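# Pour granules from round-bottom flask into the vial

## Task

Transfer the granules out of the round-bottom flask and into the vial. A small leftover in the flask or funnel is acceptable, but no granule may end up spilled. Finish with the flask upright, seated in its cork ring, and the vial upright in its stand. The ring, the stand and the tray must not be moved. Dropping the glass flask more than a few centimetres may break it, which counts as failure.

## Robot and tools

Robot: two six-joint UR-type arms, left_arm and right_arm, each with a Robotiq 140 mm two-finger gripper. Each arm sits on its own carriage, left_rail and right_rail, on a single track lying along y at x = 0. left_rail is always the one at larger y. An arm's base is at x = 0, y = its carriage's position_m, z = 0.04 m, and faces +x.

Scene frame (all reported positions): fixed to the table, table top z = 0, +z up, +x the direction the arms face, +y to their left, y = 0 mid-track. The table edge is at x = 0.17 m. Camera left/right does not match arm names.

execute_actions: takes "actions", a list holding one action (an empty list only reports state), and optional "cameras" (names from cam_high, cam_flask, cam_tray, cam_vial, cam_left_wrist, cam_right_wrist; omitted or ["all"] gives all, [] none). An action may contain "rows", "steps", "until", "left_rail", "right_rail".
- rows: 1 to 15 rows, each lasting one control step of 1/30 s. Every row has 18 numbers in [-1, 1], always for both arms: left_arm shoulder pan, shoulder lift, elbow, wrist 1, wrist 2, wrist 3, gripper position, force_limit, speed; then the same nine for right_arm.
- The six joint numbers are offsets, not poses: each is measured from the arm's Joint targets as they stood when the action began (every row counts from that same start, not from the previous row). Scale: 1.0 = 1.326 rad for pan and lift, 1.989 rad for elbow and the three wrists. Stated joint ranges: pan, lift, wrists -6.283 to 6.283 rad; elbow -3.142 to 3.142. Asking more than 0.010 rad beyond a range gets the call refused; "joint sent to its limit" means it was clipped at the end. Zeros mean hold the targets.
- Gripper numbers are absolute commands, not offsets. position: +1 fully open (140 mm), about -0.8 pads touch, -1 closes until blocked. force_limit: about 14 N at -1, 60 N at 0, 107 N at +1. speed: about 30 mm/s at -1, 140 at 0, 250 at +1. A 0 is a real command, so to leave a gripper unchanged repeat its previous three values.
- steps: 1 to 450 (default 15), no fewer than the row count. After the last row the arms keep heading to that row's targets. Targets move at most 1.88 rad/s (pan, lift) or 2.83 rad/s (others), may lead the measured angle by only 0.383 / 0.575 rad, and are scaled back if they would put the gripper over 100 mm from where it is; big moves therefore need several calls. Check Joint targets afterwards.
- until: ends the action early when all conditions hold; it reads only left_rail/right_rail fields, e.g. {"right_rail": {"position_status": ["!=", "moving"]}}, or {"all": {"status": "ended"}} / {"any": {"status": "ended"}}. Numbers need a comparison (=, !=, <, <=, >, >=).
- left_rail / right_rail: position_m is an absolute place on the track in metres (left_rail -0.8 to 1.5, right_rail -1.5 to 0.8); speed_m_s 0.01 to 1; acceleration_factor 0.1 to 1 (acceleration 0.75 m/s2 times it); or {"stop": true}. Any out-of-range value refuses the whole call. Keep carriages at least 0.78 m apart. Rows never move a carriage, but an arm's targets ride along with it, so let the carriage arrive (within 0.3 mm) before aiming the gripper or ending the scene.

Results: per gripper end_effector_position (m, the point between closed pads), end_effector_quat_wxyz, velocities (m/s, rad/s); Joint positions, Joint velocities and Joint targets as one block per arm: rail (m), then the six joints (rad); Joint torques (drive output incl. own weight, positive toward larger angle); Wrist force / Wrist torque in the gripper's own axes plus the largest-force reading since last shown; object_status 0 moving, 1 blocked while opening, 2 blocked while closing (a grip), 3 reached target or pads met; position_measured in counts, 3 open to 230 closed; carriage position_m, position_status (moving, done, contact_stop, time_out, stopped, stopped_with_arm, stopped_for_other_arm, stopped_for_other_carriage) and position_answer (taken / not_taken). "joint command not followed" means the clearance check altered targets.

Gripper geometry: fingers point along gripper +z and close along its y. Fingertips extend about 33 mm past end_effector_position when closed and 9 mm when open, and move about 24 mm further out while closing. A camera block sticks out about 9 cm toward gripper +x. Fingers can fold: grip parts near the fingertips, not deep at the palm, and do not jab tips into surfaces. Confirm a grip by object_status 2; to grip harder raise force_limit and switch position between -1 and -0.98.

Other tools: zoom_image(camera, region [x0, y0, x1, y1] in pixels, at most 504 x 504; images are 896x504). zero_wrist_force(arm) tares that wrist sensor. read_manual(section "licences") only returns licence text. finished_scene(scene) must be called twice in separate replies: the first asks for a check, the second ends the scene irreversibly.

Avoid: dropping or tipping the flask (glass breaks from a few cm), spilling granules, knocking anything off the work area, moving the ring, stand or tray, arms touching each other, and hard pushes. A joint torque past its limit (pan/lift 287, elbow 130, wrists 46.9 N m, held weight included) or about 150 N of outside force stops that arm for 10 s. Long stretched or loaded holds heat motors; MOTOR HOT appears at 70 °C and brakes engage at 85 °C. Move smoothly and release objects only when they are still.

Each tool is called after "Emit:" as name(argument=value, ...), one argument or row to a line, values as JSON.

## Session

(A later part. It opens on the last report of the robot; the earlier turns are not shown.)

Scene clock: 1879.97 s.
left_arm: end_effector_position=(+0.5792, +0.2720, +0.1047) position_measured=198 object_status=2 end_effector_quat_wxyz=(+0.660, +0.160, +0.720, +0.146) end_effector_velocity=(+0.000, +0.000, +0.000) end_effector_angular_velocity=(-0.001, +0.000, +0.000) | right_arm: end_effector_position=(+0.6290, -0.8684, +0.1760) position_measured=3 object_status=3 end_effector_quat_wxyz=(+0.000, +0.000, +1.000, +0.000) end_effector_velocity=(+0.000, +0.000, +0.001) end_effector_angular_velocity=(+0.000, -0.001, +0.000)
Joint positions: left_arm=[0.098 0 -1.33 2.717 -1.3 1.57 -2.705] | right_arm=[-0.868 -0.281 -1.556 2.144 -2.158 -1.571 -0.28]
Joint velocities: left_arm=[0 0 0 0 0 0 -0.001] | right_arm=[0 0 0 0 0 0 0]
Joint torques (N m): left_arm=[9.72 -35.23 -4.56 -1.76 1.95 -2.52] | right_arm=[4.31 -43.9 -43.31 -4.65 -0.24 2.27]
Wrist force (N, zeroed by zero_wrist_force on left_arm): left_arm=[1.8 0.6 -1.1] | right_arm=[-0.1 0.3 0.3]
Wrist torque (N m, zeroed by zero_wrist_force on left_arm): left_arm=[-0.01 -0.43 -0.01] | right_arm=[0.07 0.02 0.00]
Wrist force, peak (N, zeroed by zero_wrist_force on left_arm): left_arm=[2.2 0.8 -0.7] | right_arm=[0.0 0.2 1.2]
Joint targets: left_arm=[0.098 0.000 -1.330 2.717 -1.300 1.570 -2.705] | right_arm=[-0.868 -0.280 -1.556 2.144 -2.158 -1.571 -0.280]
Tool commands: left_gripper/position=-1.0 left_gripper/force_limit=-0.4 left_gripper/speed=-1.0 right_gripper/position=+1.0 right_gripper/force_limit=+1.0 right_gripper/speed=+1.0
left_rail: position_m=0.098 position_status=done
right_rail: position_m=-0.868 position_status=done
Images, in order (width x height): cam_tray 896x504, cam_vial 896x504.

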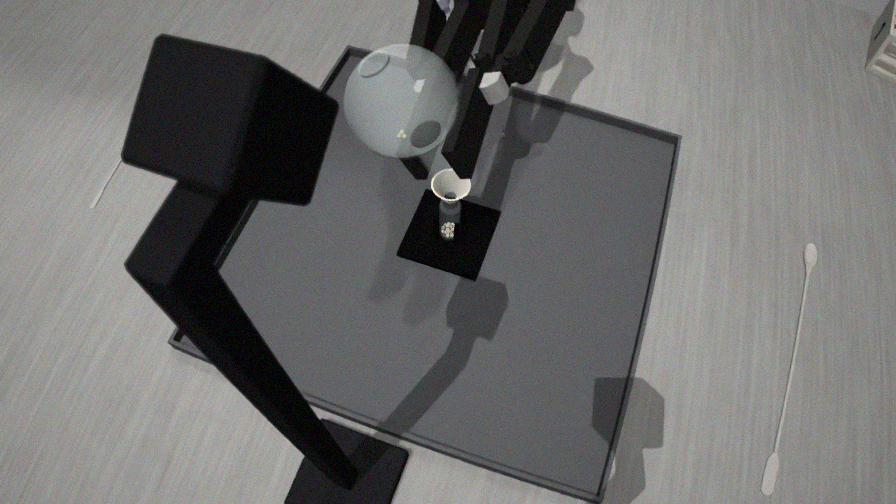

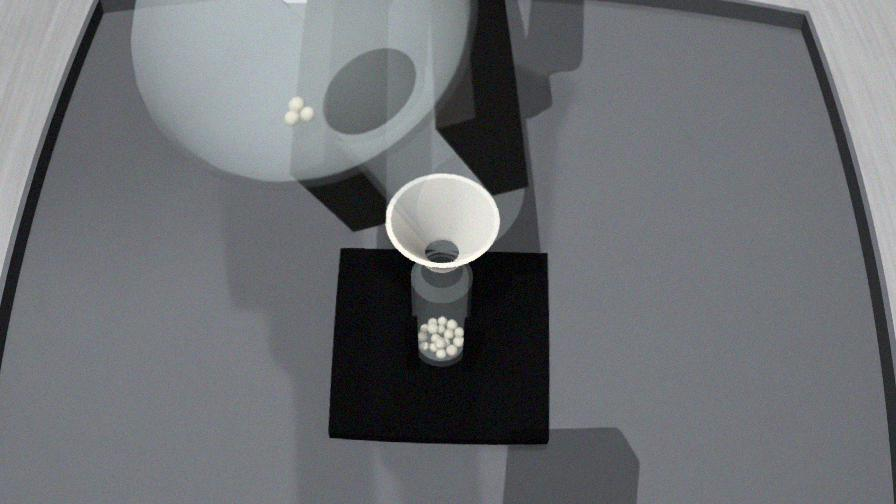

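Emit:
execute_actions(
  actions=[
    {"rows": [[0,0,0,0,0,-0.00014,-1,-0.4,-1,0,0,0,0,0,0,1,1,1],[0,0,0,0,0,-0.00101,-1,-0.4,-1,0,0,0,0,0,0,1,1,1],[0,0,0,0,0,-0.00305,-1,-0.4,-1,0,0,0,0,0,0,1,1,1],[0,0,0,0,0,-0.00642,-1,-0.4,-1,0,0,0,0,0,0,1,1,1],[0,0,0,0,0,-0.01105,-1,-0.4,-1,0,0,0,0,0,0,1,1,1],[0,0,0,0,0,-0.01671,-1,-0.4,-1,0,0,0,0,0,0,1,1,1],[0,0,0,0,0,-0.02304,-1,-0.4,-1,0,0,0,0,0,0,1,1,1],[0,0,0,0,0,-0.02961,-1,-0.4,-1,0,0,0,0,0,0,1,1,1],[0,0,0,0,0,-0.03594,-1,-0.4,-1,0,0,0,0,0,0,1,1,1],[0,0,0,0,0,-0.0416,-1,-0.4,-1,0,0,0,0,0,0,1,1,1],[0,0,0,0,0,-0.04623,-1,-0.4,-1,0,0,0,0,0,0,1,1,1],[0,0,0,0,0,-0.0496,-1,-0.4,-1,0,0,0,0,0,0,1,1,1],[0,0,0,0,0,-0.05164,-1,-0.4,-1,0,0,0,0,0,0,1,1,1],[0,0,0,0,0,-0.05251,-1,-0.4,-1,0,0,0,0,0,0,1,1,1],[0,0,0,0,0,-0.05265,-1,-0.4,-1,0,0,0,0,0,0,1,1,1]], "steps": 17},
  ],
  cameras=["cam_vial"],
)

Emit:
execute_actions(
  actions=[],
  cameras=["cam_vial", "cam_left_wrist"],
)

Scene clock: 1890.67 s.
left_arm: end_effector_position=(+0.5792, +0.2720, +0.1047) position_measured=198 object_status=2 end_effector_quat_wxyz=(+0.666, +0.122, +0.727, +0.112) end_effector_velocity=(+0.000, +0.000, +0.000) end_effector_angular_velocity=(-0.003, +0.000, +0.000) | right_arm: end_effector_position=(+0.6290, -0.8684, +0.1760) position_measured=3 object_status=3 end_effector_quat_wxyz=(+0.000, +0.000, +1.000, +0.000) end_effector_velocity=(+0.000, +0.000, +0.001) end_effector_angular_velocity=(-0.001, -0.001, -0.001)
Joint positions: left_arm=[0.098 0 -1.33 2.717 -1.3 1.57 -2.809] | right_arm=[-0.868 -0.281 -1.556 2.144 -2.158 -1.571 -0.281]
Joint velocities: left_arm=[0 0 0 0 0 0 -0.003] | right_arm=[0 0 -0.002 0 0.001 0 0.001]
Joint torques (N m): left_arm=[8.87 -33.71 -2.14 -1.84 1.81 -2.07] | right_arm=[6.45 -44.89 -42.9 -4.76 -0.24 2.43]
Wrist force (N, zeroed by zero_wrist_force on left_arm): left_arm=[1.7 0.9 -0.7] | right_arm=[0.1 0.4 0.8]
Wrist torque (N m, zeroed by zero_wrist_force on left_arm): left_arm=[0.04 -0.40 -0.02] | right_arm=[0.08 -0.03 0.00]
Wrist force, peak (N, zeroed by zero_wrist_force on left_arm): left_arm=[2.1 0.5 -1.2] | right_arm=[0.2 0.7 0.9]
Joint targets: left_arm=[0.098 0.000 -1.330 2.717 -1.300 1.570 -2.809] | right_arm=[-0.868 -0.280 -1.556 2.144 -2.158 -1.571 -0.280]
left_rail: position_m=0.098 position_status=done
right_rail: position_m=-0.868 position_status=done
Images, in order (width x height): cam_vial 896x504.

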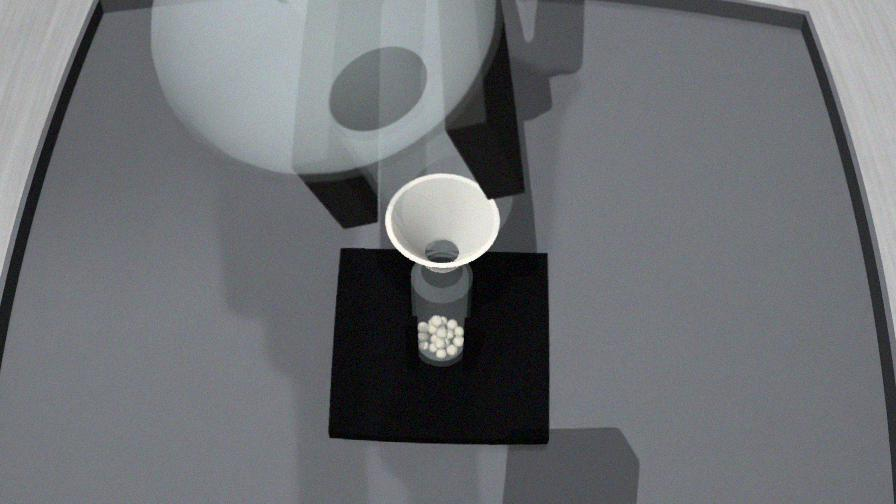

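Scene clock: 1890.67 s.
left_arm: end_effector_position=(+0.5792, +0.2720, +0.1047) position_measured=198 object_status=2 end_effector_quat_wxyz=(+0.666, +0.122, +0.727, +0.112) end_effector_velocity=(+0.000, +0.000, +0.000) end_effector_angular_velocity=(-0.003, +0.000, +0.000) | right_arm: end_effector_position=(+0.6290, -0.8684, +0.1760) position_measured=3 object_status=3 end_effector_quat_wxyz=(+0.000, +0.000, +1.000, +0.000) end_effector_velocity=(+0.000, +0.000, +0.001) end_effector_angular_velocity=(-0.001, -0.001, -0.001)
Joint positions: left_arm=[0.098 0 -1.33 2.717 -1.3 1.57 -2.809] | right_arm=[-0.868 -0.281 -1.556 2.144 -2.158 -1.571 -0.281]
Joint velocities: left_arm=[0 0 0 0 0 0 -0.003] | right_arm=[0 0 -0.002 0 0.001 0 0.001]
Joint torques (N m): left_arm=[8.87 -33.71 -2.14 -1.84 1.81 -2.07] | right_arm=[6.45 -44.89 -42.9 -4.76 -0.24 2.43]
Wrist force (N, zeroed by zero_wrist_force on left_arm): left_arm=[1.7 0.9 -0.7] | right_arm=[0.1 0.4 0.8]
Wrist torque (N m, zeroed by zero_wrist_force on left_arm): left_arm=[0.04 -0.40 -0.02] | right_arm=[0.08 -0.03 0.00]
Wrist force, peak (N, zeroed by zero_wrist_force on left_arm): left_arm=[1.7 0.9 -0.7] | right_arm=[0.1 0.4 0.8]
Joint targets: left_arm=[0.098 0.000 -1.330 2.717 -1.300 1.570 -2.809] | right_arm=[-0.868 -0.280 -1.556 2.144 -2.158 -1.571 -0.280]
Tool commands: left_gripper/position=-1.0 left_gripper/force_limit=-0.4 left_gripper/speed=-1.0 right_gripper/position=+1.0 right_gripper/force_limit=+1.0 right_gripper/speed=+1.0
left_rail: position_m=0.098 position_status=done
right_rail: position_m=-0.868 position_status=done
Images, in order (width x height): cam_vial 896x504, cam_left_wrist 896x504.

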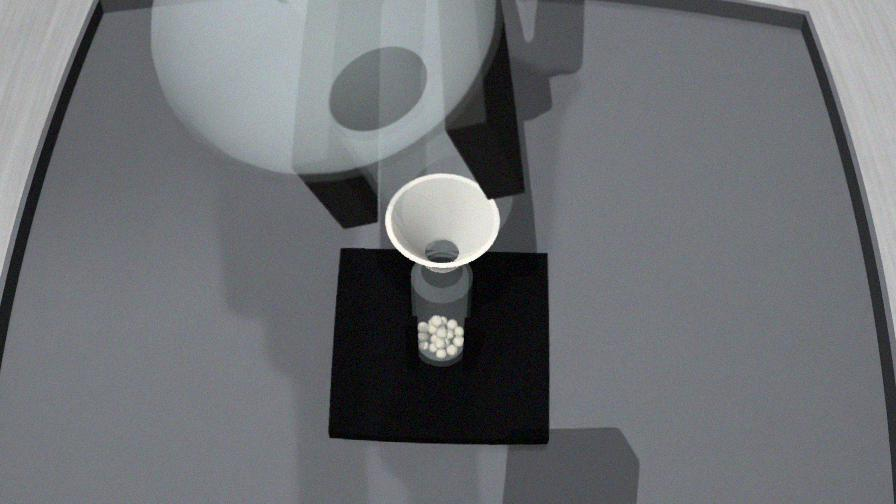

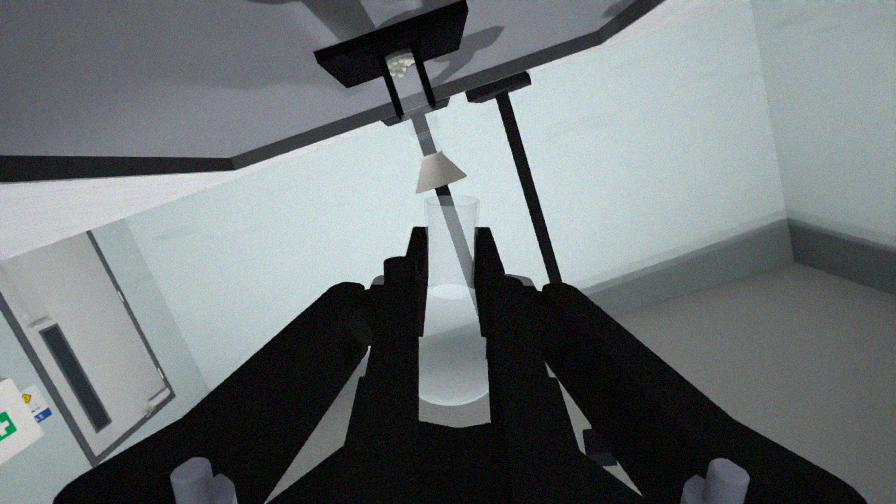

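Emit:
zoom_image(
  camera="cam_vial",
  region=[130, 0, 630, 450],
)

Emit:
zoom_image(
  camera="cam_left_wrist",
  region=[360, 40, 520, 220],
)

Scaled by 1.008 from the camera's 896x504 image, which has a finer 1280x720 frame.

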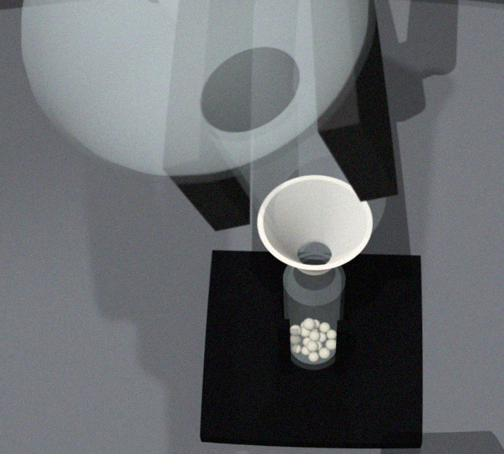

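Scaled by 2.800 from the camera's 896x504 image, which has a finer 1280x720 frame.

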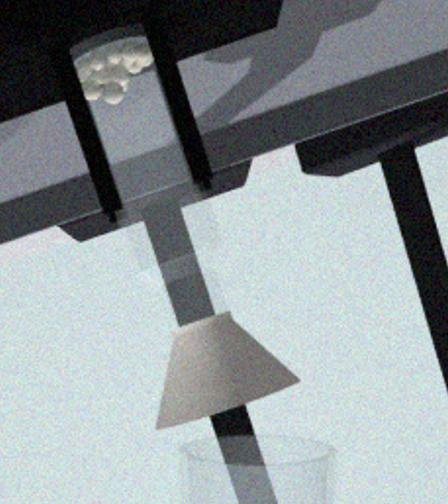

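Emit:
execute_actions(
  actions=[
    {"left_rail": {"position_m": 0.8033, "acceleration_factor": 1.0}, "rows": [[0,-0.00059,-0.00008,0.00035,0,0.0014,-1,-0.4,-1,0,0,0,0,0,0,1,1,1],[0,-0.00419,-0.00056,0.00251,0,0.00559,-1,-0.4,-1,0,0,0,0,0,0,1,1,1],[0,-0.01265,-0.00169,0.00758,0,0.01257,-1,-0.4,-1,0,0,0,0,0,0,1,1,1],[0,-0.02663,-0.00356,0.01597,0,0.02235,-1,-0.4,-1,0,0,0,0,0,0,1,1,1],[0,-0.04585,-0.00614,0.02749,0,0.03491,-1,-0.4,-1,0,0,0,0,0,0,1,1,1],[0,-0.06934,-0.00928,0.04157,0,0.05028,-1,-0.4,-1,0,0,0,0,0,0,1,1,1],[0,-0.09562,-0.01279,0.05733,0,0.06843,-1,-0.4,-1,0,0,0,0,0,0,1,1,1],[0,-0.12283,-0.01644,0.07364,0,0.08938,-1,-0.4,-1,0,0,0,0,0,0,1,1,1],[0,-0.14911,-0.01995,0.0894,0,0.11312,-1,-0.4,-1,0,0,0,0,0,0,1,1,1],[0,-0.1726,-0.02309,0.10348,0,0.13966,-1,-0.4,-1,0,0,0,0,0,0,1,1,1],[0,-0.19182,-0.02567,0.115,0,0.16899,-1,-0.4,-1,0,0,0,0,0,0,1,1,1],[0,-0.2058,-0.02754,0.12339,0,0.20111,-1,-0.4,-1,0,0,0,0,0,0,1,1,1],[0,-0.21426,-0.02867,0.12846,0,0.23602,-1,-0.4,-1,0,0,0,0,0,0,1,1,1],[0,-0.21786,-0.02915,0.13062,0,0.27373,-1,-0.4,-1,0,0,0,0,0,0,1,1,1],[0,-0.21845,-0.02923,0.13097,0,1.0,-1,-0.4,-1,0,0,0,0,0,0,1,1,1]], "steps": 120, "until": {"any": {"status": "ended"}}},
  ],
  cameras=["cam_flask", "cam_left_wrist", "cam_vial", "cam_high"],
)

Scene clock: 1987.07 s.
left_arm: end_effector_position=(+0.6002, +0.9772, +0.2201) position_measured=198 object_status=2 end_effector_quat_wxyz=(+0.282, +0.648, +0.282, +0.648) end_effector_velocity=(+0.000, +0.001, +0.000) end_effector_angular_velocity=(+0.000, +0.000, +0.001) | right_arm: end_effector_position=(+0.6290, -0.8684, +0.1760) position_measured=3 object_status=3 end_effector_quat_wxyz=(+0.000, +0.000, +1.000, +0.000) end_effector_velocity=(-0.001, +0.000, +0.000) end_effector_angular_velocity=(-0.001, +0.002, +0.001)
Joint positions: left_arm=[0.803 0 -1.62 2.659 -1.04 1.57 -0.821] | right_arm=[-0.868 -0.281 -1.556 2.144 -2.158 -1.571 -0.281]
Joint velocities: left_arm=[0.001 0 0 0.001 0 -0.001 0] | right_arm=[0 0 0 0 0.001 -0.001 0]
Joint torques (N m): left_arm=[10.1 -34.42 -35.32 -1.57 1.78 3.22] | right_arm=[4.73 -45.8 -42.8 -4.76 0.16 1.96]
Wrist force (N, zeroed by zero_wrist_force on left_arm): left_arm=[0.5 0.4 0.4] | right_arm=[0.0 0.2 1.0]
Wrist torque (N m, zeroed by zero_wrist_force on left_arm): left_arm=[0.23 -0.13 0.03] | right_arm=[0.06 0.00 0.01]
Wrist force, peak (N, zeroed by zero_wrist_force on left_arm): left_arm=[3.4 -1.3 -1.7] | right_arm=[0.1 0.8 1.0]
Joint targets: left_arm=[0.803 0.000 -1.620 2.659 -1.040 1.570 -0.821] | right_arm=[-0.868 -0.280 -1.556 2.144 -2.158 -1.571 -0.280]
left_rail: position_m=0.803 position_status=done
right_rail: position_m=-0.868 position_status=done
Images, in order (width x height): cam_high 896x504, cam_flask 896x504, cam_vial 896x504, cam_left_wrist 896x504.

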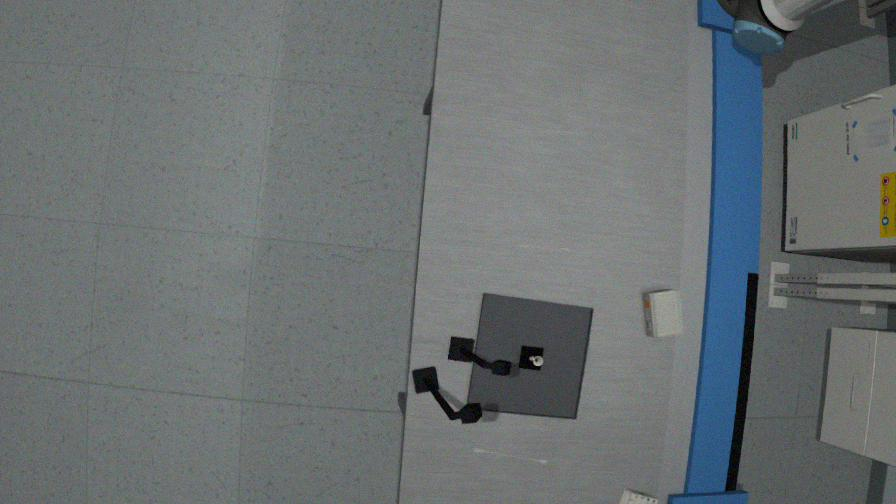

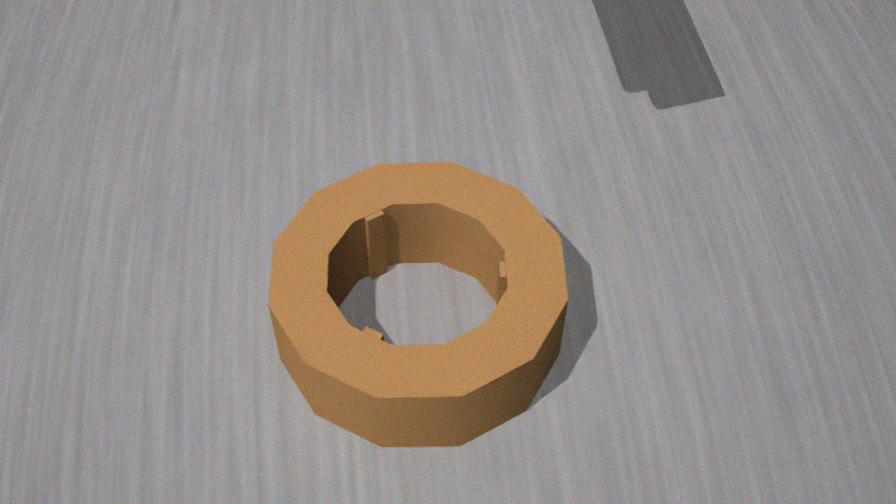

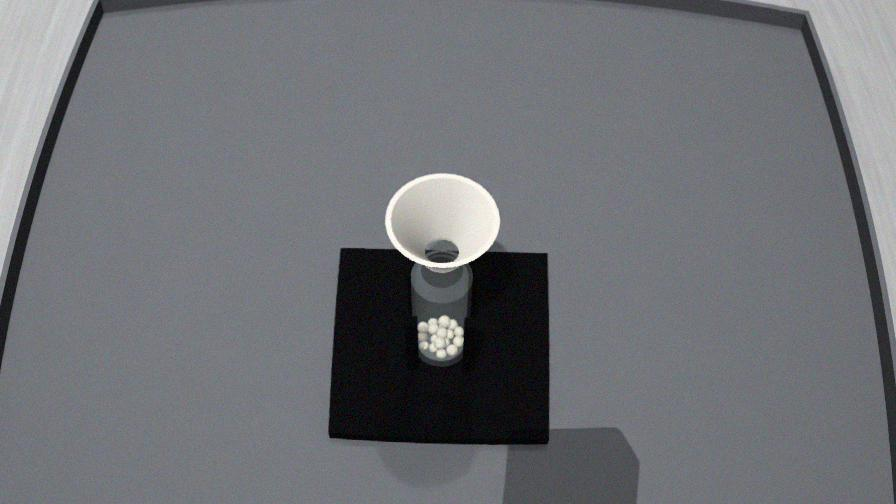

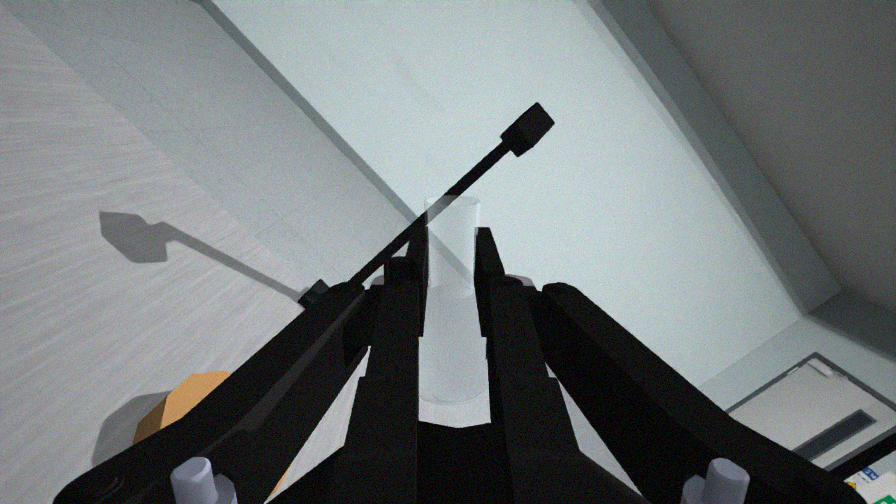

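I'll read the current state before the final placing move.

Emit:
execute_actions(
  actions=[],
  cameras=["cam_flask", "cam_left_wrist", "cam_vial"],
)

Scene clock: 2014.43 s.
left_arm: end_effector_position=(+0.6002, +0.9773, +0.2201) position_measured=198 object_status=2 end_effector_quat_wxyz=(+0.282, +0.648, +0.282, +0.648) end_effector_velocity=(+0.001, -0.001, +0.000) end_effector_angular_velocity=(-0.001, +0.000, -0.002) | right_arm: end_effector_position=(+0.6290, -0.8684, +0.1760) position_measured=3 object_status=3 end_effector_quat_wxyz=(+0.000, +0.000, +1.000, +0.000) end_effector_velocity=(+0.000, -0.001, -0.001) end_effector_angular_velocity=(+0.001, +0.002, -0.002)
Joint positions: left_arm=[0.803 0 -1.62 2.659 -1.04 1.57 -0.821] | right_arm=[-0.868 -0.281 -1.556 2.144 -2.158 -1.571 -0.281]
Joint velocities: left_arm=[0 -0.002 0 -0.001 0 0 -0.001] | right_arm=[0 -0.001 0.002 0 0 0 0]
Joint torques (N m): left_arm=[9.64 -33.53 -28.9 -2.69 1.87 3.18] | right_arm=[5.96 -45.91 -44.17 -4.88 0.12 1.57]
Wrist force (N, zeroed by zero_wrist_force on left_arm): left_arm=[0.5 0.5 0.4] | right_arm=[-0.1 0.5 0.8]
Wrist torque (N m, zeroed by zero_wrist_force on left_arm): left_arm=[0.24 -0.13 0.02] | right_arm=[0.11 0.01 0.00]
Wrist force, peak (N, zeroed by zero_wrist_force on left_arm): left_arm=[0.7 0.9 -0.1] | right_arm=[-0.1 0.6 0.9]
Joint targets: left_arm=[0.803 0.000 -1.620 2.659 -1.040 1.570 -0.821] | right_arm=[-0.868 -0.280 -1.556 2.144 -2.158 -1.571 -0.280]
Tool commands: left_gripper/position=-1.0 left_gripper/force_limit=-0.4 left_gripper/speed=-1.0 right_gripper/position=+1.0 right_gripper/force_limit=+1.0 right_gripper/speed=+1.0
left_rail: position_m=0.803 position_status=done
right_rail: position_m=-0.868 position_status=done
Images, in order (width x height): cam_flask 896x504, cam_vial 896x504, cam_left_wrist 896x504.

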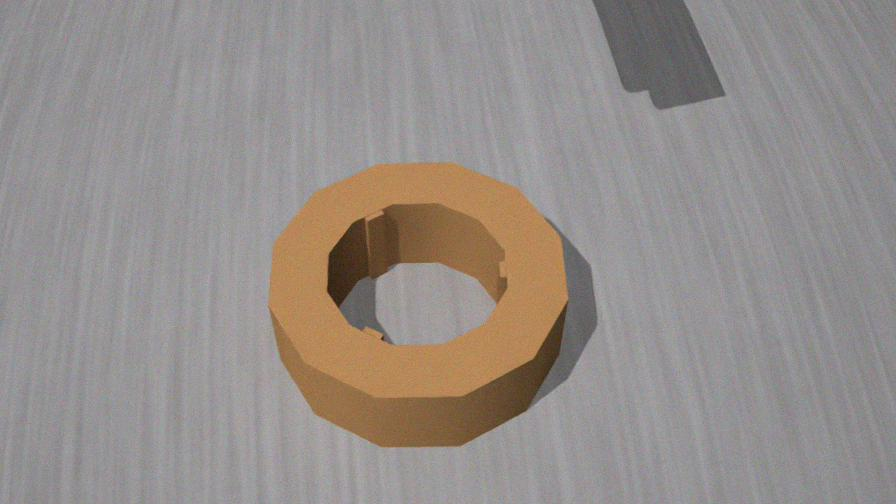

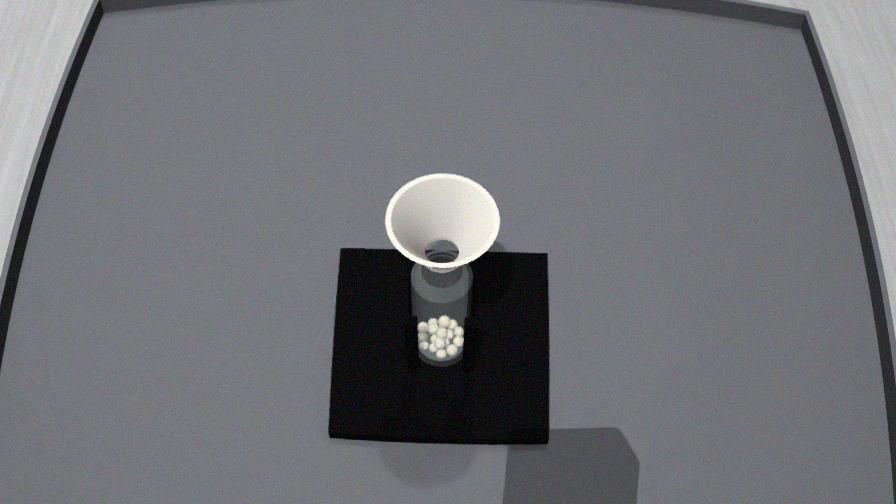

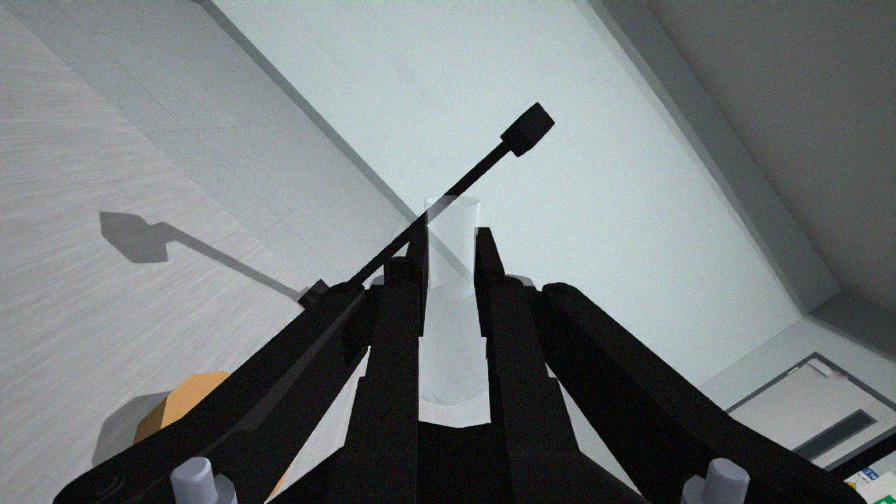

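Emit:
execute_actions(
  actions=[
    {"rows": [[0,0.0003,0,-0.0001,0,0.0006,-1,-0.4,-1,0,0,0,0,0,0,1,1,1],[0,0.0020,-0.0003,-0.0010,0,0.0043,-1,-0.4,-1,0,0,0,0,0,0,1,1,1],[0,0.0059,-0.0008,-0.0032,0,0.0131,-1,-0.4,-1,0,0,0,0,0,0,1,1,1],[0,0.0125,-0.0017,-0.0066,0,0.0276,-1,-0.4,-1,0,0,0,0,0,0,1,1,1],[0,0.0215,-0.0029,-0.0115,0,0.0475,-1,-0.4,-1,0,0,0,0,0,0,1,1,1],[0,0.0325,-0.0043,-0.0173,0,0.0718,-1,-0.4,-1,0,0,0,0,0,0,1,1,1],[0,0.0448,-0.0060,-0.0239,0,0.0990,-1,-0.4,-1,0,0,0,0,0,0,1,1,1],[0,0.0575,-0.0077,-0.0307,0,0.1272,-1,-0.4,-1,0,0,0,0,0,0,1,1,1],[0,0.0699,-0.0093,-0.0372,0,0.1544,-1,-0.4,-1,0,0,0,0,0,0,1,1,1],[0,0.0809,-0.0108,-0.0431,0,0.1788,-1,-0.4,-1,0,0,0,0,0,0,1,1,1],[0,0.0899,-0.0120,-0.0479,0,0.1987,-1,-0.4,-1,0,0,0,0,0,0,1,1,1],[0,0.0964,-0.0129,-0.0514,0,0.2131,-1,-0.4,-1,0,0,0,0,0,0,1,1,1],[0,0.1004,-0.0134,-0.0535,0,0.2219,-1,-0.4,-1,0,0,0,0,0,0,1,1,1],[0,0.1021,-0.0136,-0.0544,0,0.2256,-1,-0.4,-1,0,0,0,0,0,0,1,1,1],[0,0.1023,-0.0137,-0.0546,0,0.2262,-1,-0.4,-1,0,0,0,0,0,0,1,1,1]], "steps": 17},
  ],
  cameras=["cam_flask"],
)

Emit:
execute_actions(
  actions=[
    {"rows": [[0,0.0003,0,-0.0002,0,0.0005,-1,-0.4,-1,0,0,0,0,0,0,1,1,1],[0,0.0018,0.0002,-0.0014,0,0.0036,-1,-0.4,-1,0,0,0,0,0,0,1,1,1],[0,0.0056,0.0005,-0.0042,0,0.0108,-1,-0.4,-1,0,0,0,0,0,0,1,1,1],[0,0.0117,0.0010,-0.0088,0,0.0227,-1,-0.4,-1,0,0,0,0,0,0,1,1,1],[0,0.0202,0.0017,-0.0152,0,0.0392,-1,-0.4,-1,0,0,0,0,0,0,1,1,1],[0,0.0306,0.0026,-0.0230,0,0.0592,-1,-0.4,-1,0,0,0,0,0,0,1,1,1],[0,0.0422,0.0036,-0.0317,0,0.0816,-1,-0.4,-1,0,0,0,0,0,0,1,1,1],[0,0.0541,0.0046,-0.0407,0,0.1049,-1,-0.4,-1,0,0,0,0,0,0,1,1,1],[0,0.0657,0.0056,-0.0495,0,0.1273,-1,-0.4,-1,0,0,0,0,0,0,1,1,1],[0,0.0761,0.0065,-0.0572,0,0.1474,-1,-0.4,-1,0,0,0,0,0,0,1,1,1],[0,0.0846,0.0072,-0.0636,0,0.1638,-1,-0.4,-1,0,0,0,0,0,0,1,1,1],[0,0.0907,0.0078,-0.0683,0,0.1757,-1,-0.4,-1,0,0,0,0,0,0,1,1,1],[0,0.0945,0.0081,-0.0711,0,0.1829,-1,-0.4,-1,0,0,0,0,0,0,1,1,1],[0,0.0960,0.0082,-0.0723,0,0.1860,-1,-0.4,-1,0,0,0,0,0,0,1,1,1],[0,0.0963,0.0083,-0.0725,0,0.1865,-1,-0.4,-1,0,0,0,0,0,0,1,1,1]], "steps": 18},
  ],
  cameras=["cam_flask", "cam_left_wrist"],
)

Scene clock: 2058.03 s.
left_arm: end_effector_position=(+0.6283, +0.9772, +0.1902) position_measured=198 object_status=2 end_effector_quat_wxyz=(+0.131, +0.695, +0.130, +0.695) end_effector_velocity=(+0.000, +0.000, +0.000) end_effector_angular_velocity=(+0.005, +0.000, +0.000) | right_arm: end_effector_position=(+0.6290, -0.8684, +0.1760) position_measured=3 object_status=3 end_effector_quat_wxyz=(+0.000, +0.000, +1.000, +0.000) end_effector_velocity=(-0.001, +0.001, -0.001) end_effector_angular_velocity=(+0.000, +0.002, +0.001)
Joint positions: left_arm=[0.803 0 -1.484 2.632 -1.148 1.57 -0.371] | right_arm=[-0.868 -0.281 -1.556 2.144 -2.158 -1.571 -0.28]
Joint velocities: left_arm=[0 0 0.001 0 -0.001 0 0.005] | right_arm=[0 0.001 0 0.002 -0.001 0 0]
Joint torques (N m): left_arm=[10.06 -21.44 -32.42 -5.23 1.59 3.37] | right_arm=[6.18 -48.68 -42.92 -4.89 -0.36 2.06]
Wrist force (N, zeroed by zero_wrist_force on left_arm): left_arm=[-0.1 0.6 0.2] | right_arm=[-0.2 0.5 0.5]
Wrist torque (N m, zeroed by zero_wrist_force on left_arm): left_arm=[0.24 -0.03 0.02] | right_arm=[0.11 0.03 0.01]
Wrist force, peak (N, zeroed by zero_wrist_force on left_arm): left_arm=[1.4 1.1 -0.9] | right_arm=[0.4 0.7 0.9]
Joint targets: left_arm=[0.803 0.000 -1.484 2.632 -1.148 1.570 -0.371] | right_arm=[-0.868 -0.280 -1.556 2.144 -2.158 -1.571 -0.280]
left_rail: position_m=0.803 position_status=done
right_rail: position_m=-0.868 position_status=done
Images, in order (width x height): cam_flask 896x504.

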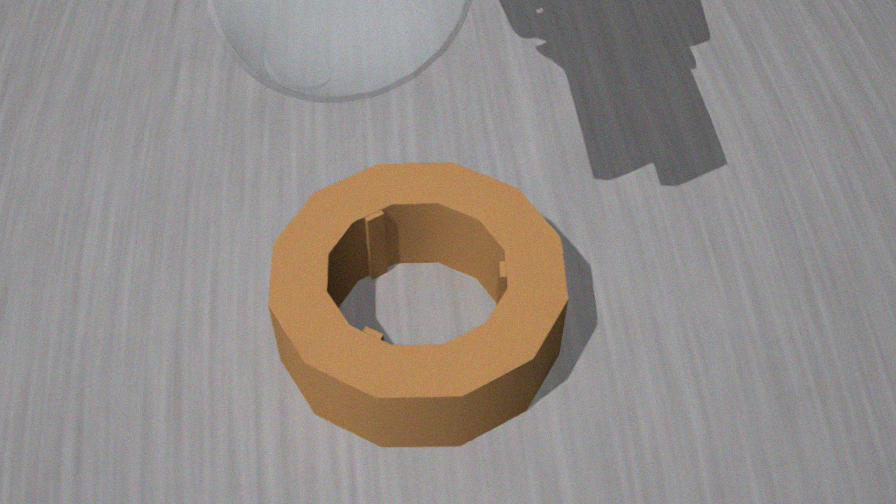

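Scene clock: 2059.23 s.
left_arm: end_effector_position=(+0.6282, +0.9772, +0.1502) position_measured=198 object_status=2 end_effector_quat_wxyz=(+0.000, +0.707, +0.000, +0.707) end_effector_velocity=(+0.000, +0.000, +0.000) end_effector_angular_velocity=(+0.003, +0.000, +0.000) | right_arm: end_effector_position=(+0.6290, -0.8684, +0.1760) position_measured=3 object_status=3 end_effector_quat_wxyz=(+0.000, +0.000, +1.000, +0.000) end_effector_velocity=(+0.000, +0.001, -0.001) end_effector_angular_velocity=(+0.001, +0.001, +0.001)
Joint positions: left_arm=[0.803 0 -1.356 2.649 -1.292 1.57 0] | right_arm=[-0.868 -0.281 -1.556 2.144 -2.158 -1.571 -0.28]
Joint velocities: left_arm=[0 0 0.001 0 -0.001 0 0.003] | right_arm=[0 0.001 0.001 0.001 0 0 0]
Joint torques (N m): left_arm=[9.42 -25.47 -3.14 -5.82 1.57 2.59] | right_arm=[7.3 -43.71 -42.31 -4.93 -0.39 2.09]
Wrist force (N, zeroed by zero_wrist_force on left_arm): left_arm=[-0.9 -0.1 0.5] | right_arm=[0.0 0.5 0.9]
Wrist torque (N m, zeroed by zero_wrist_force on left_arm): left_arm=[-0.03 0.06 0.00] | right_arm=[0.11 -0.01 0.00]
Wrist force, peak (N, zeroed by zero_wrist_force on left_arm): left_arm=[-1.9 0.0 -0.2] | right_arm=[0.2 0.7 0.8]
Joint targets: left_arm=[0.803 0.000 -1.356 2.649 -1.293 1.570 0.000] | right_arm=[-0.868 -0.280 -1.556 2.144 -2.158 -1.571 -0.280]
left_rail: position_m=0.803 position_status=done
right_rail: position_m=-0.868 position_status=done
Images, in order (width x height): cam_flask 896x504, cam_left_wrist 896x504.

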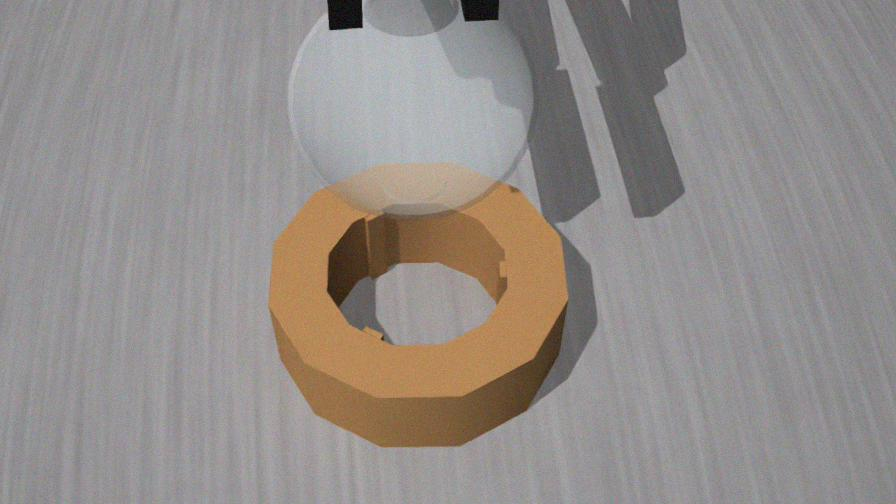

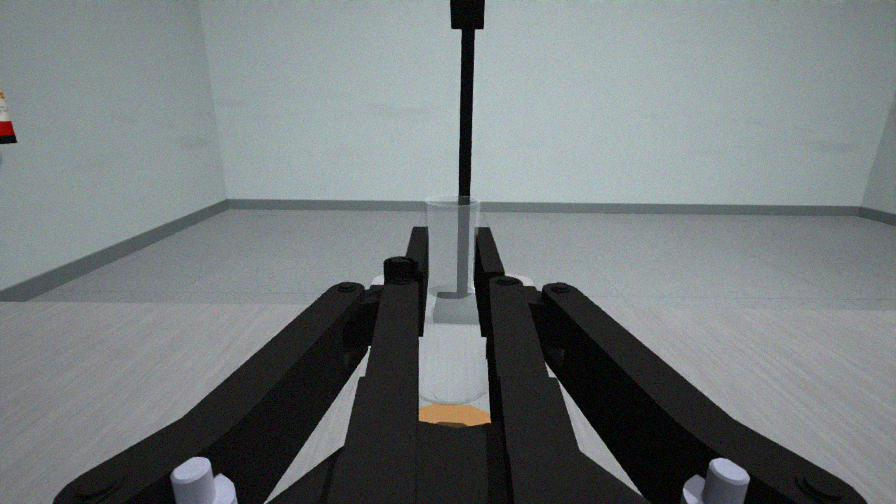

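Emit:
execute_actions(
  actions=[
    {"rows": [[0,0.0003,0,-0.0002,0,0,-1,-0.4,-1,0,0,0,0,0,0,1,1,1],[0,0.0022,0.0001,-0.0016,0,0,-1,-0.4,-1,0,0,0,0,0,0,1,1,1],[0,0.0067,0.0002,-0.0047,0,0,-1,-0.4,-1,0,0,0,0,0,0,1,1,1],[0,0.0141,0.0004,-0.0098,0,0,-1,-0.4,-1,0,0,0,0,0,0,1,1,1],[0,0.0243,0.0008,-0.0170,0,0,-1,-0.4,-1,0,0,0,0,0,0,1,1,1],[0,0.0367,0.0012,-0.0256,0,0,-1,-0.4,-1,0,0,0,0,0,0,1,1,1],[0,0.0506,0.0016,-0.0353,0,0,-1,-0.4,-1,0,0,0,0,0,0,1,1,1],[0,0.0651,0.0021,-0.0454,0,0,-1,-0.4,-1,0,0,0,0,0,0,1,1,1],[0,0.0790,0.0025,-0.0552,0,0,-1,-0.4,-1,0,0,0,0,0,0,1,1,1],[0,0.0914,0.0029,-0.0638,0,0,-1,-0.4,-1,0,0,0,0,0,0,1,1,1],[0,0.1016,0.0032,-0.0709,0,0,-1,-0.4,-1,0,0,0,0,0,0,1,1,1],[0,0.1090,0.0035,-0.0761,0,0,-1,-0.4,-1,0,0,0,0,0,0,1,1,1],[0,0.1135,0.0036,-0.0792,0,0,-1,-0.4,-1,0,0,0,0,0,0,1,1,1],[0,0.1154,0.0037,-0.0806,0,0,-1,-0.4,-1,0,0,0,0,0,0,1,1,1],[0,0.1157,0.0037,-0.0808,0,0,-1,-0.4,-1,0,0,0,0,0,0,1,1,1]], "steps": 18},
  ],
  cameras=["cam_flask", "cam_left_wrist"],
)

Scene clock: 2102.00 s.
left_arm: end_effector_position=(+0.6282, +0.9772, +0.1052) position_measured=198 object_status=2 end_effector_quat_wxyz=(+0.000, +0.707, +0.000, +0.707) end_effector_velocity=(+0.000, +0.000, -0.001) end_effector_angular_velocity=(+0.000, +0.000, +0.000) | right_arm: end_effector_position=(+0.6290, -0.8684, +0.1760) position_measured=3 object_status=3 end_effector_quat_wxyz=(+0.000, +0.000, +1.000, +0.000) end_effector_velocity=(+0.002, -0.002, +0.001) end_effector_angular_velocity=(-0.002, -0.002, -0.002)
Joint positions: left_arm=[0.803 0 -1.203 2.656 -1.453 1.57 0] | right_arm=[-0.868 -0.281 -1.556 2.144 -2.158 -1.571 -0.28]
Joint velocities: left_arm=[0 0 0.003 0 -0.003 0 0] | right_arm=[0 -0.001 0.001 -0.003 0 -0.001 0.001]
Joint torques (N m): left_arm=[10.31 -32.54 3.61 -5.87 1.8 3.12] | right_arm=[7.62 -44.67 -43.83 -4.79 0.06 1.68]
Wrist force (N, zeroed by zero_wrist_force on left_arm): left_arm=[-0.7 0.2 0.5] | right_arm=[0.1 0.1 0.9]
Wrist torque (N m, zeroed by zero_wrist_force on left_arm): left_arm=[0.05 0.02 -0.01] | right_arm=[0.01 -0.03 0.00]
Wrist force, peak (N, zeroed by zero_wrist_force on left_arm): left_arm=[-2.0 0.1 0.6] | right_arm=[0.1 0.8 1.1]
Joint targets: left_arm=[0.803 0.000 -1.203 2.656 -1.453 1.570 0.000] | right_arm=[-0.868 -0.280 -1.556 2.144 -2.158 -1.571 -0.280]
left_rail: position_m=0.803 position_status=done
right_rail: position_m=-0.868 position_status=done
Images, in order (width x height): cam_flask 896x504, cam_left_wrist 896x504.

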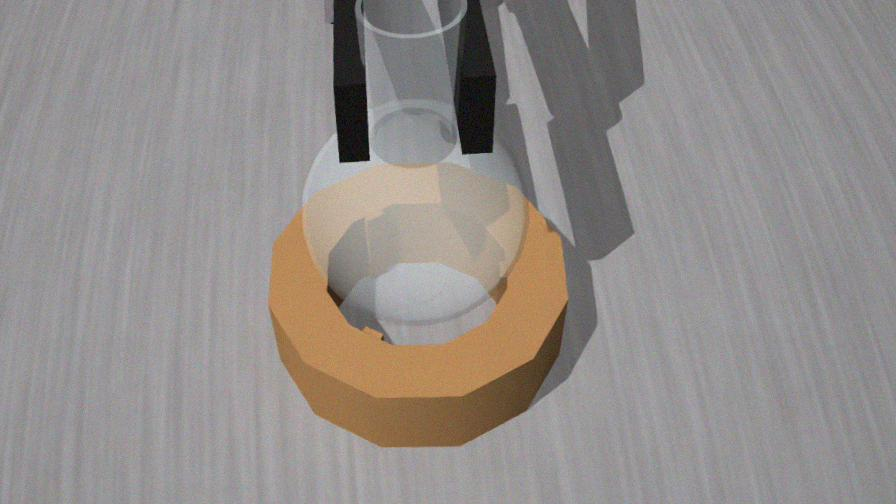

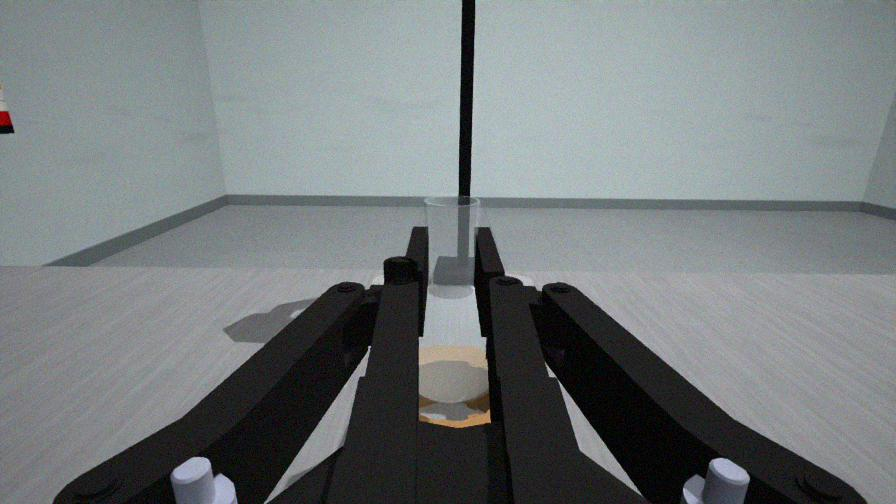

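Emit:
execute_actions(
  actions=[
    {"rows": [[0,0.0001,0,-0.0000,0,0,-1,-0.4,-1,0,0,0,0,0,0,1,1,1],[0,0.0004,0,-0.0003,0,0,-1,-0.4,-1,0,0,0,0,0,0,1,1,1],[0,0.0012,0,-0.0008,0,0,-1,-0.4,-1,0,0,0,0,0,0,1,1,1],[0,0.0025,0,-0.0017,0,0,-1,-0.4,-1,0,0,0,0,0,0,1,1,1],[0,0.0043,0,-0.0029,0,0,-1,-0.4,-1,0,0,0,0,0,0,1,1,1],[0,0.0065,0,-0.0043,0,0,-1,-0.4,-1,0,0,0,0,0,0,1,1,1],[0,0.0089,0,-0.0059,0,0,-1,-0.4,-1,0,0,0,0,0,0,1,1,1],[0,0.0115,0,-0.0077,0,0,-1,-0.4,-1,0,0,0,0,0,0,1,1,1],[0,0.0139,0,-0.0093,0,0,-1,-0.4,-1,0,0,0,0,0,0,1,1,1],[0,0.0161,0,-0.0107,0,0,-1,-0.4,-1,0,0,0,0,0,0,1,1,1],[0,0.0179,0,-0.0119,0,0,-1,-0.4,-1,0,0,0,0,0,0,1,1,1],[0,0.0192,0,-0.0128,0,0,-1,-0.4,-1,0,0,0,0,0,0,1,1,1],[0,0.0200,0,-0.0133,0,0,-1,-0.4,-1,0,0,0,0,0,0,1,1,1],[0,0.0203,0,-0.0135,0,0,-1,-0.4,-1,0,0,0,0,0,0,1,1,1],[0,0.0204,0,-0.0136,0,0,-1,-0.4,-1,0,0,0,0,0,0,1,1,1]], "steps": 18},
  ],
  cameras=["cam_flask", "cam_left_wrist"],
)

Scene clock: 2125.73 s.
left_arm: end_effector_position=(+0.6282, +0.9772, +0.0974) position_measured=198 object_status=2 end_effector_quat_wxyz=(+0.000, +0.707, +0.000, +0.707) end_effector_velocity=(+0.000, +0.000, -0.001) end_effector_angular_velocity=(-0.001, +0.001, +0.001) | right_arm: end_effector_position=(+0.6290, -0.8684, +0.1760) position_measured=3 object_status=3 end_effector_quat_wxyz=(+0.000, +0.000, +1.000, +0.000) end_effector_velocity=(+0.000, -0.001, +0.000) end_effector_angular_velocity=(-0.001, +0.001, +0.000)
Joint positions: left_arm=[0.803 0 -1.176 2.656 -1.48 1.57 0] | right_arm=[-0.868 -0.281 -1.556 2.144 -2.158 -1.571 -0.281]
Joint velocities: left_arm=[0 0 0.003 0 -0.003 -0.002 -0.001] | right_arm=[0 -0.001 0 0 0 -0.001 -0.001]
Joint torques (N m): left_arm=[10.58 -32.3 -5.8 -5.06 1.66 3.01] | right_arm=[7.76 -46.41 -43.08 -4.33 0.1 1.71]
Wrist force (N, zeroed by zero_wrist_force on left_arm): left_arm=[-0.3 0.0 0.3] | right_arm=[-0.2 0.3 0.7]
Wrist torque (N m, zeroed by zero_wrist_force on left_arm): left_arm=[0.01 0.09 -0.01] | right_arm=[0.07 0.02 0.00]
Wrist force, peak (N, zeroed by zero_wrist_force on left_arm): left_arm=[-1.1 0.5 0.1] | right_arm=[0.0 0.5 1.1]
Joint targets: left_arm=[0.803 0.000 -1.176 2.656 -1.480 1.570 0.000] | right_arm=[-0.868 -0.280 -1.556 2.144 -2.158 -1.571 -0.280]
left_rail: position_m=0.803 position_status=done
right_rail: position_m=-0.868 position_status=done
Images, in order (width x height): cam_flask 896x504, cam_left_wrist 896x504.

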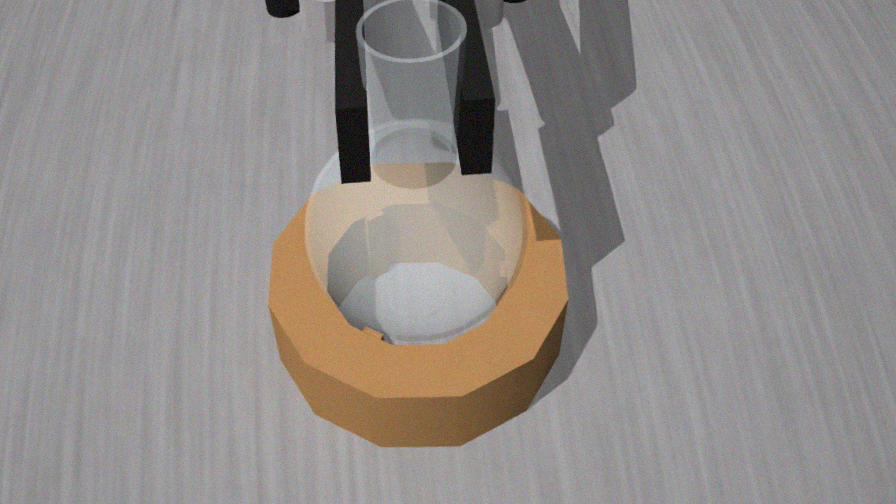

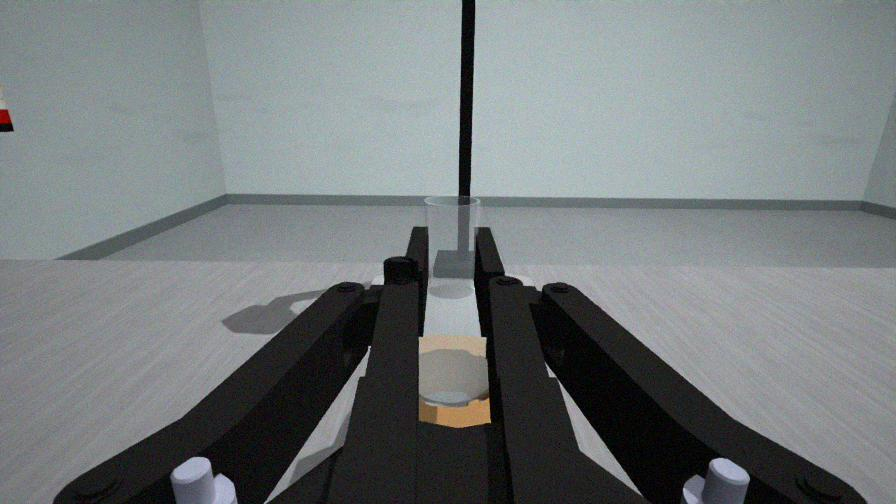

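Emit:
execute_actions(
  actions=[
    {"rows": [[0,0.0003,0,-0.0002,0,0,-1,-0.4,-1,0,0,0,0,0,0,1,1,1],[0,0.0007,0,-0.0005,0,0,-1,-0.4,-1,0,0,0,0,0,0,1,1,1],[0,0.0011,0,-0.0007,0,0,-1,-0.4,-1,0,0,0,0,0,0,1,1,1],[0,0.0011,0,-0.0007,0,0,-1,-0.4,-1,0,0,0,0,0,0,1,1,1],[0,0.0011,0,-0.0007,0,0,-0.2,-0.4,-0.85,0,0,0,0,0,0,1,1,1]], "steps": 22},
  ],
  cameras=["cam_flask", "cam_left_wrist"],
)

Scene clock: 2134.80 s.
left_arm: end_effector_position=(+0.6282, +0.9772, +0.0969) position_measured=154 object_status=3 end_effector_quat_wxyz=(+0.000, +0.707, +0.000, +0.707) end_effector_velocity=(+0.001, +0.000, +0.000) end_effector_angular_velocity=(-0.001, -0.001, +0.000) | right_arm: end_effector_position=(+0.6290, -0.8684, +0.1760) position_measured=3 object_status=3 end_effector_quat_wxyz=(+0.000, +0.000, +1.000, +0.000) end_effector_velocity=(+0.000, -0.001, +0.001) end_effector_angular_velocity=(+0.001, -0.001, -0.002)
Joint positions: left_arm=[0.803 0 -1.174 2.656 -1.482 1.57 0] | right_arm=[-0.868 -0.281 -1.556 2.144 -2.158 -1.571 -0.28]
Joint velocities: left_arm=[0 0 0 -0.001 0 0 -0.001] | right_arm=[0 -0.001 -0.001 0 0 0.001 0]
Joint torques (N m): left_arm=[10.14 -31.93 -16.88 -5.07 1.66 2.96] | right_arm=[3.69 -45 -44.04 -4.8 0 1.55]
Wrist force (N, zeroed by zero_wrist_force on left_arm): left_arm=[0.0 0.1 0.5] | right_arm=[0.2 0.5 0.3]
Wrist torque (N m, zeroed by zero_wrist_force on left_arm): left_arm=[0.03 0.00 0.00] | right_arm=[0.11 -0.07 0.00]
Wrist force, peak (N, zeroed by zero_wrist_force on left_arm): left_arm=[1.5 -0.1 0.3] | right_arm=[-0.3 0.4 1.0]
Joint targets: left_arm=[0.803 0.000 -1.174 2.656 -1.482 1.570 0.000] | right_arm=[-0.868 -0.280 -1.556 2.144 -2.158 -1.571 -0.280]
left_rail: position_m=0.803 position_status=done
right_rail: position_m=-0.868 position_status=done
Images, in order (width x height): cam_flask 896x504, cam_left_wrist 896x504.

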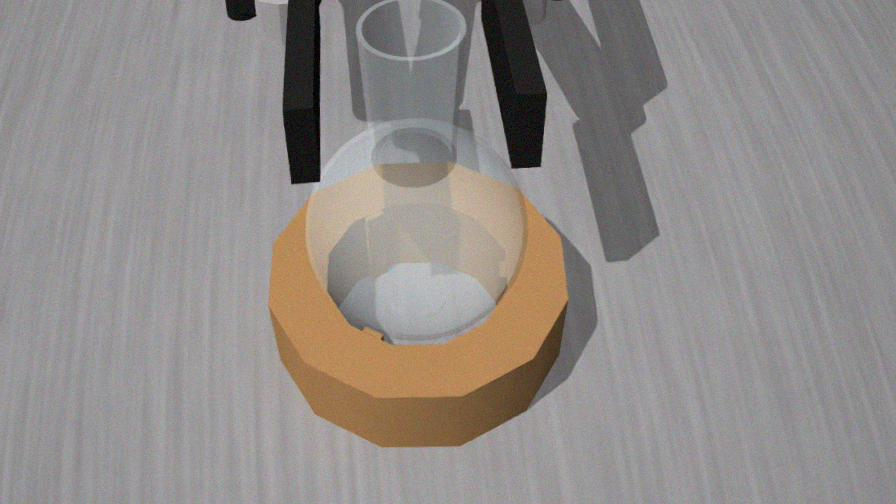

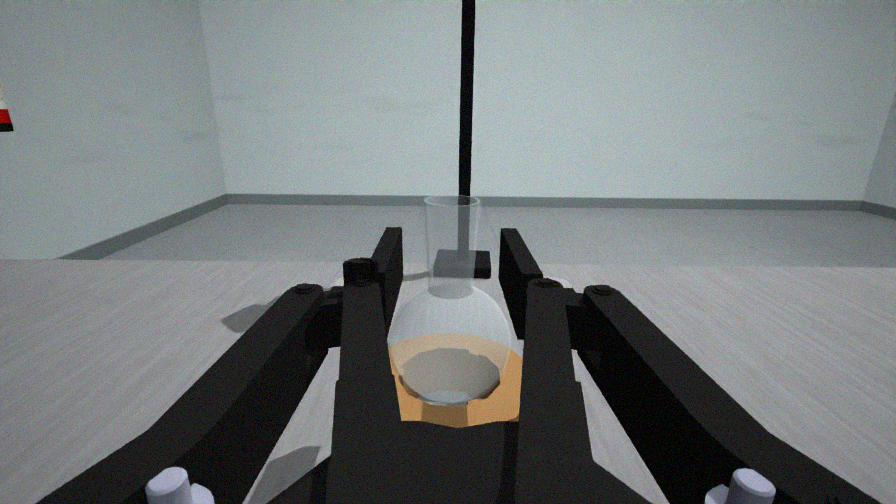

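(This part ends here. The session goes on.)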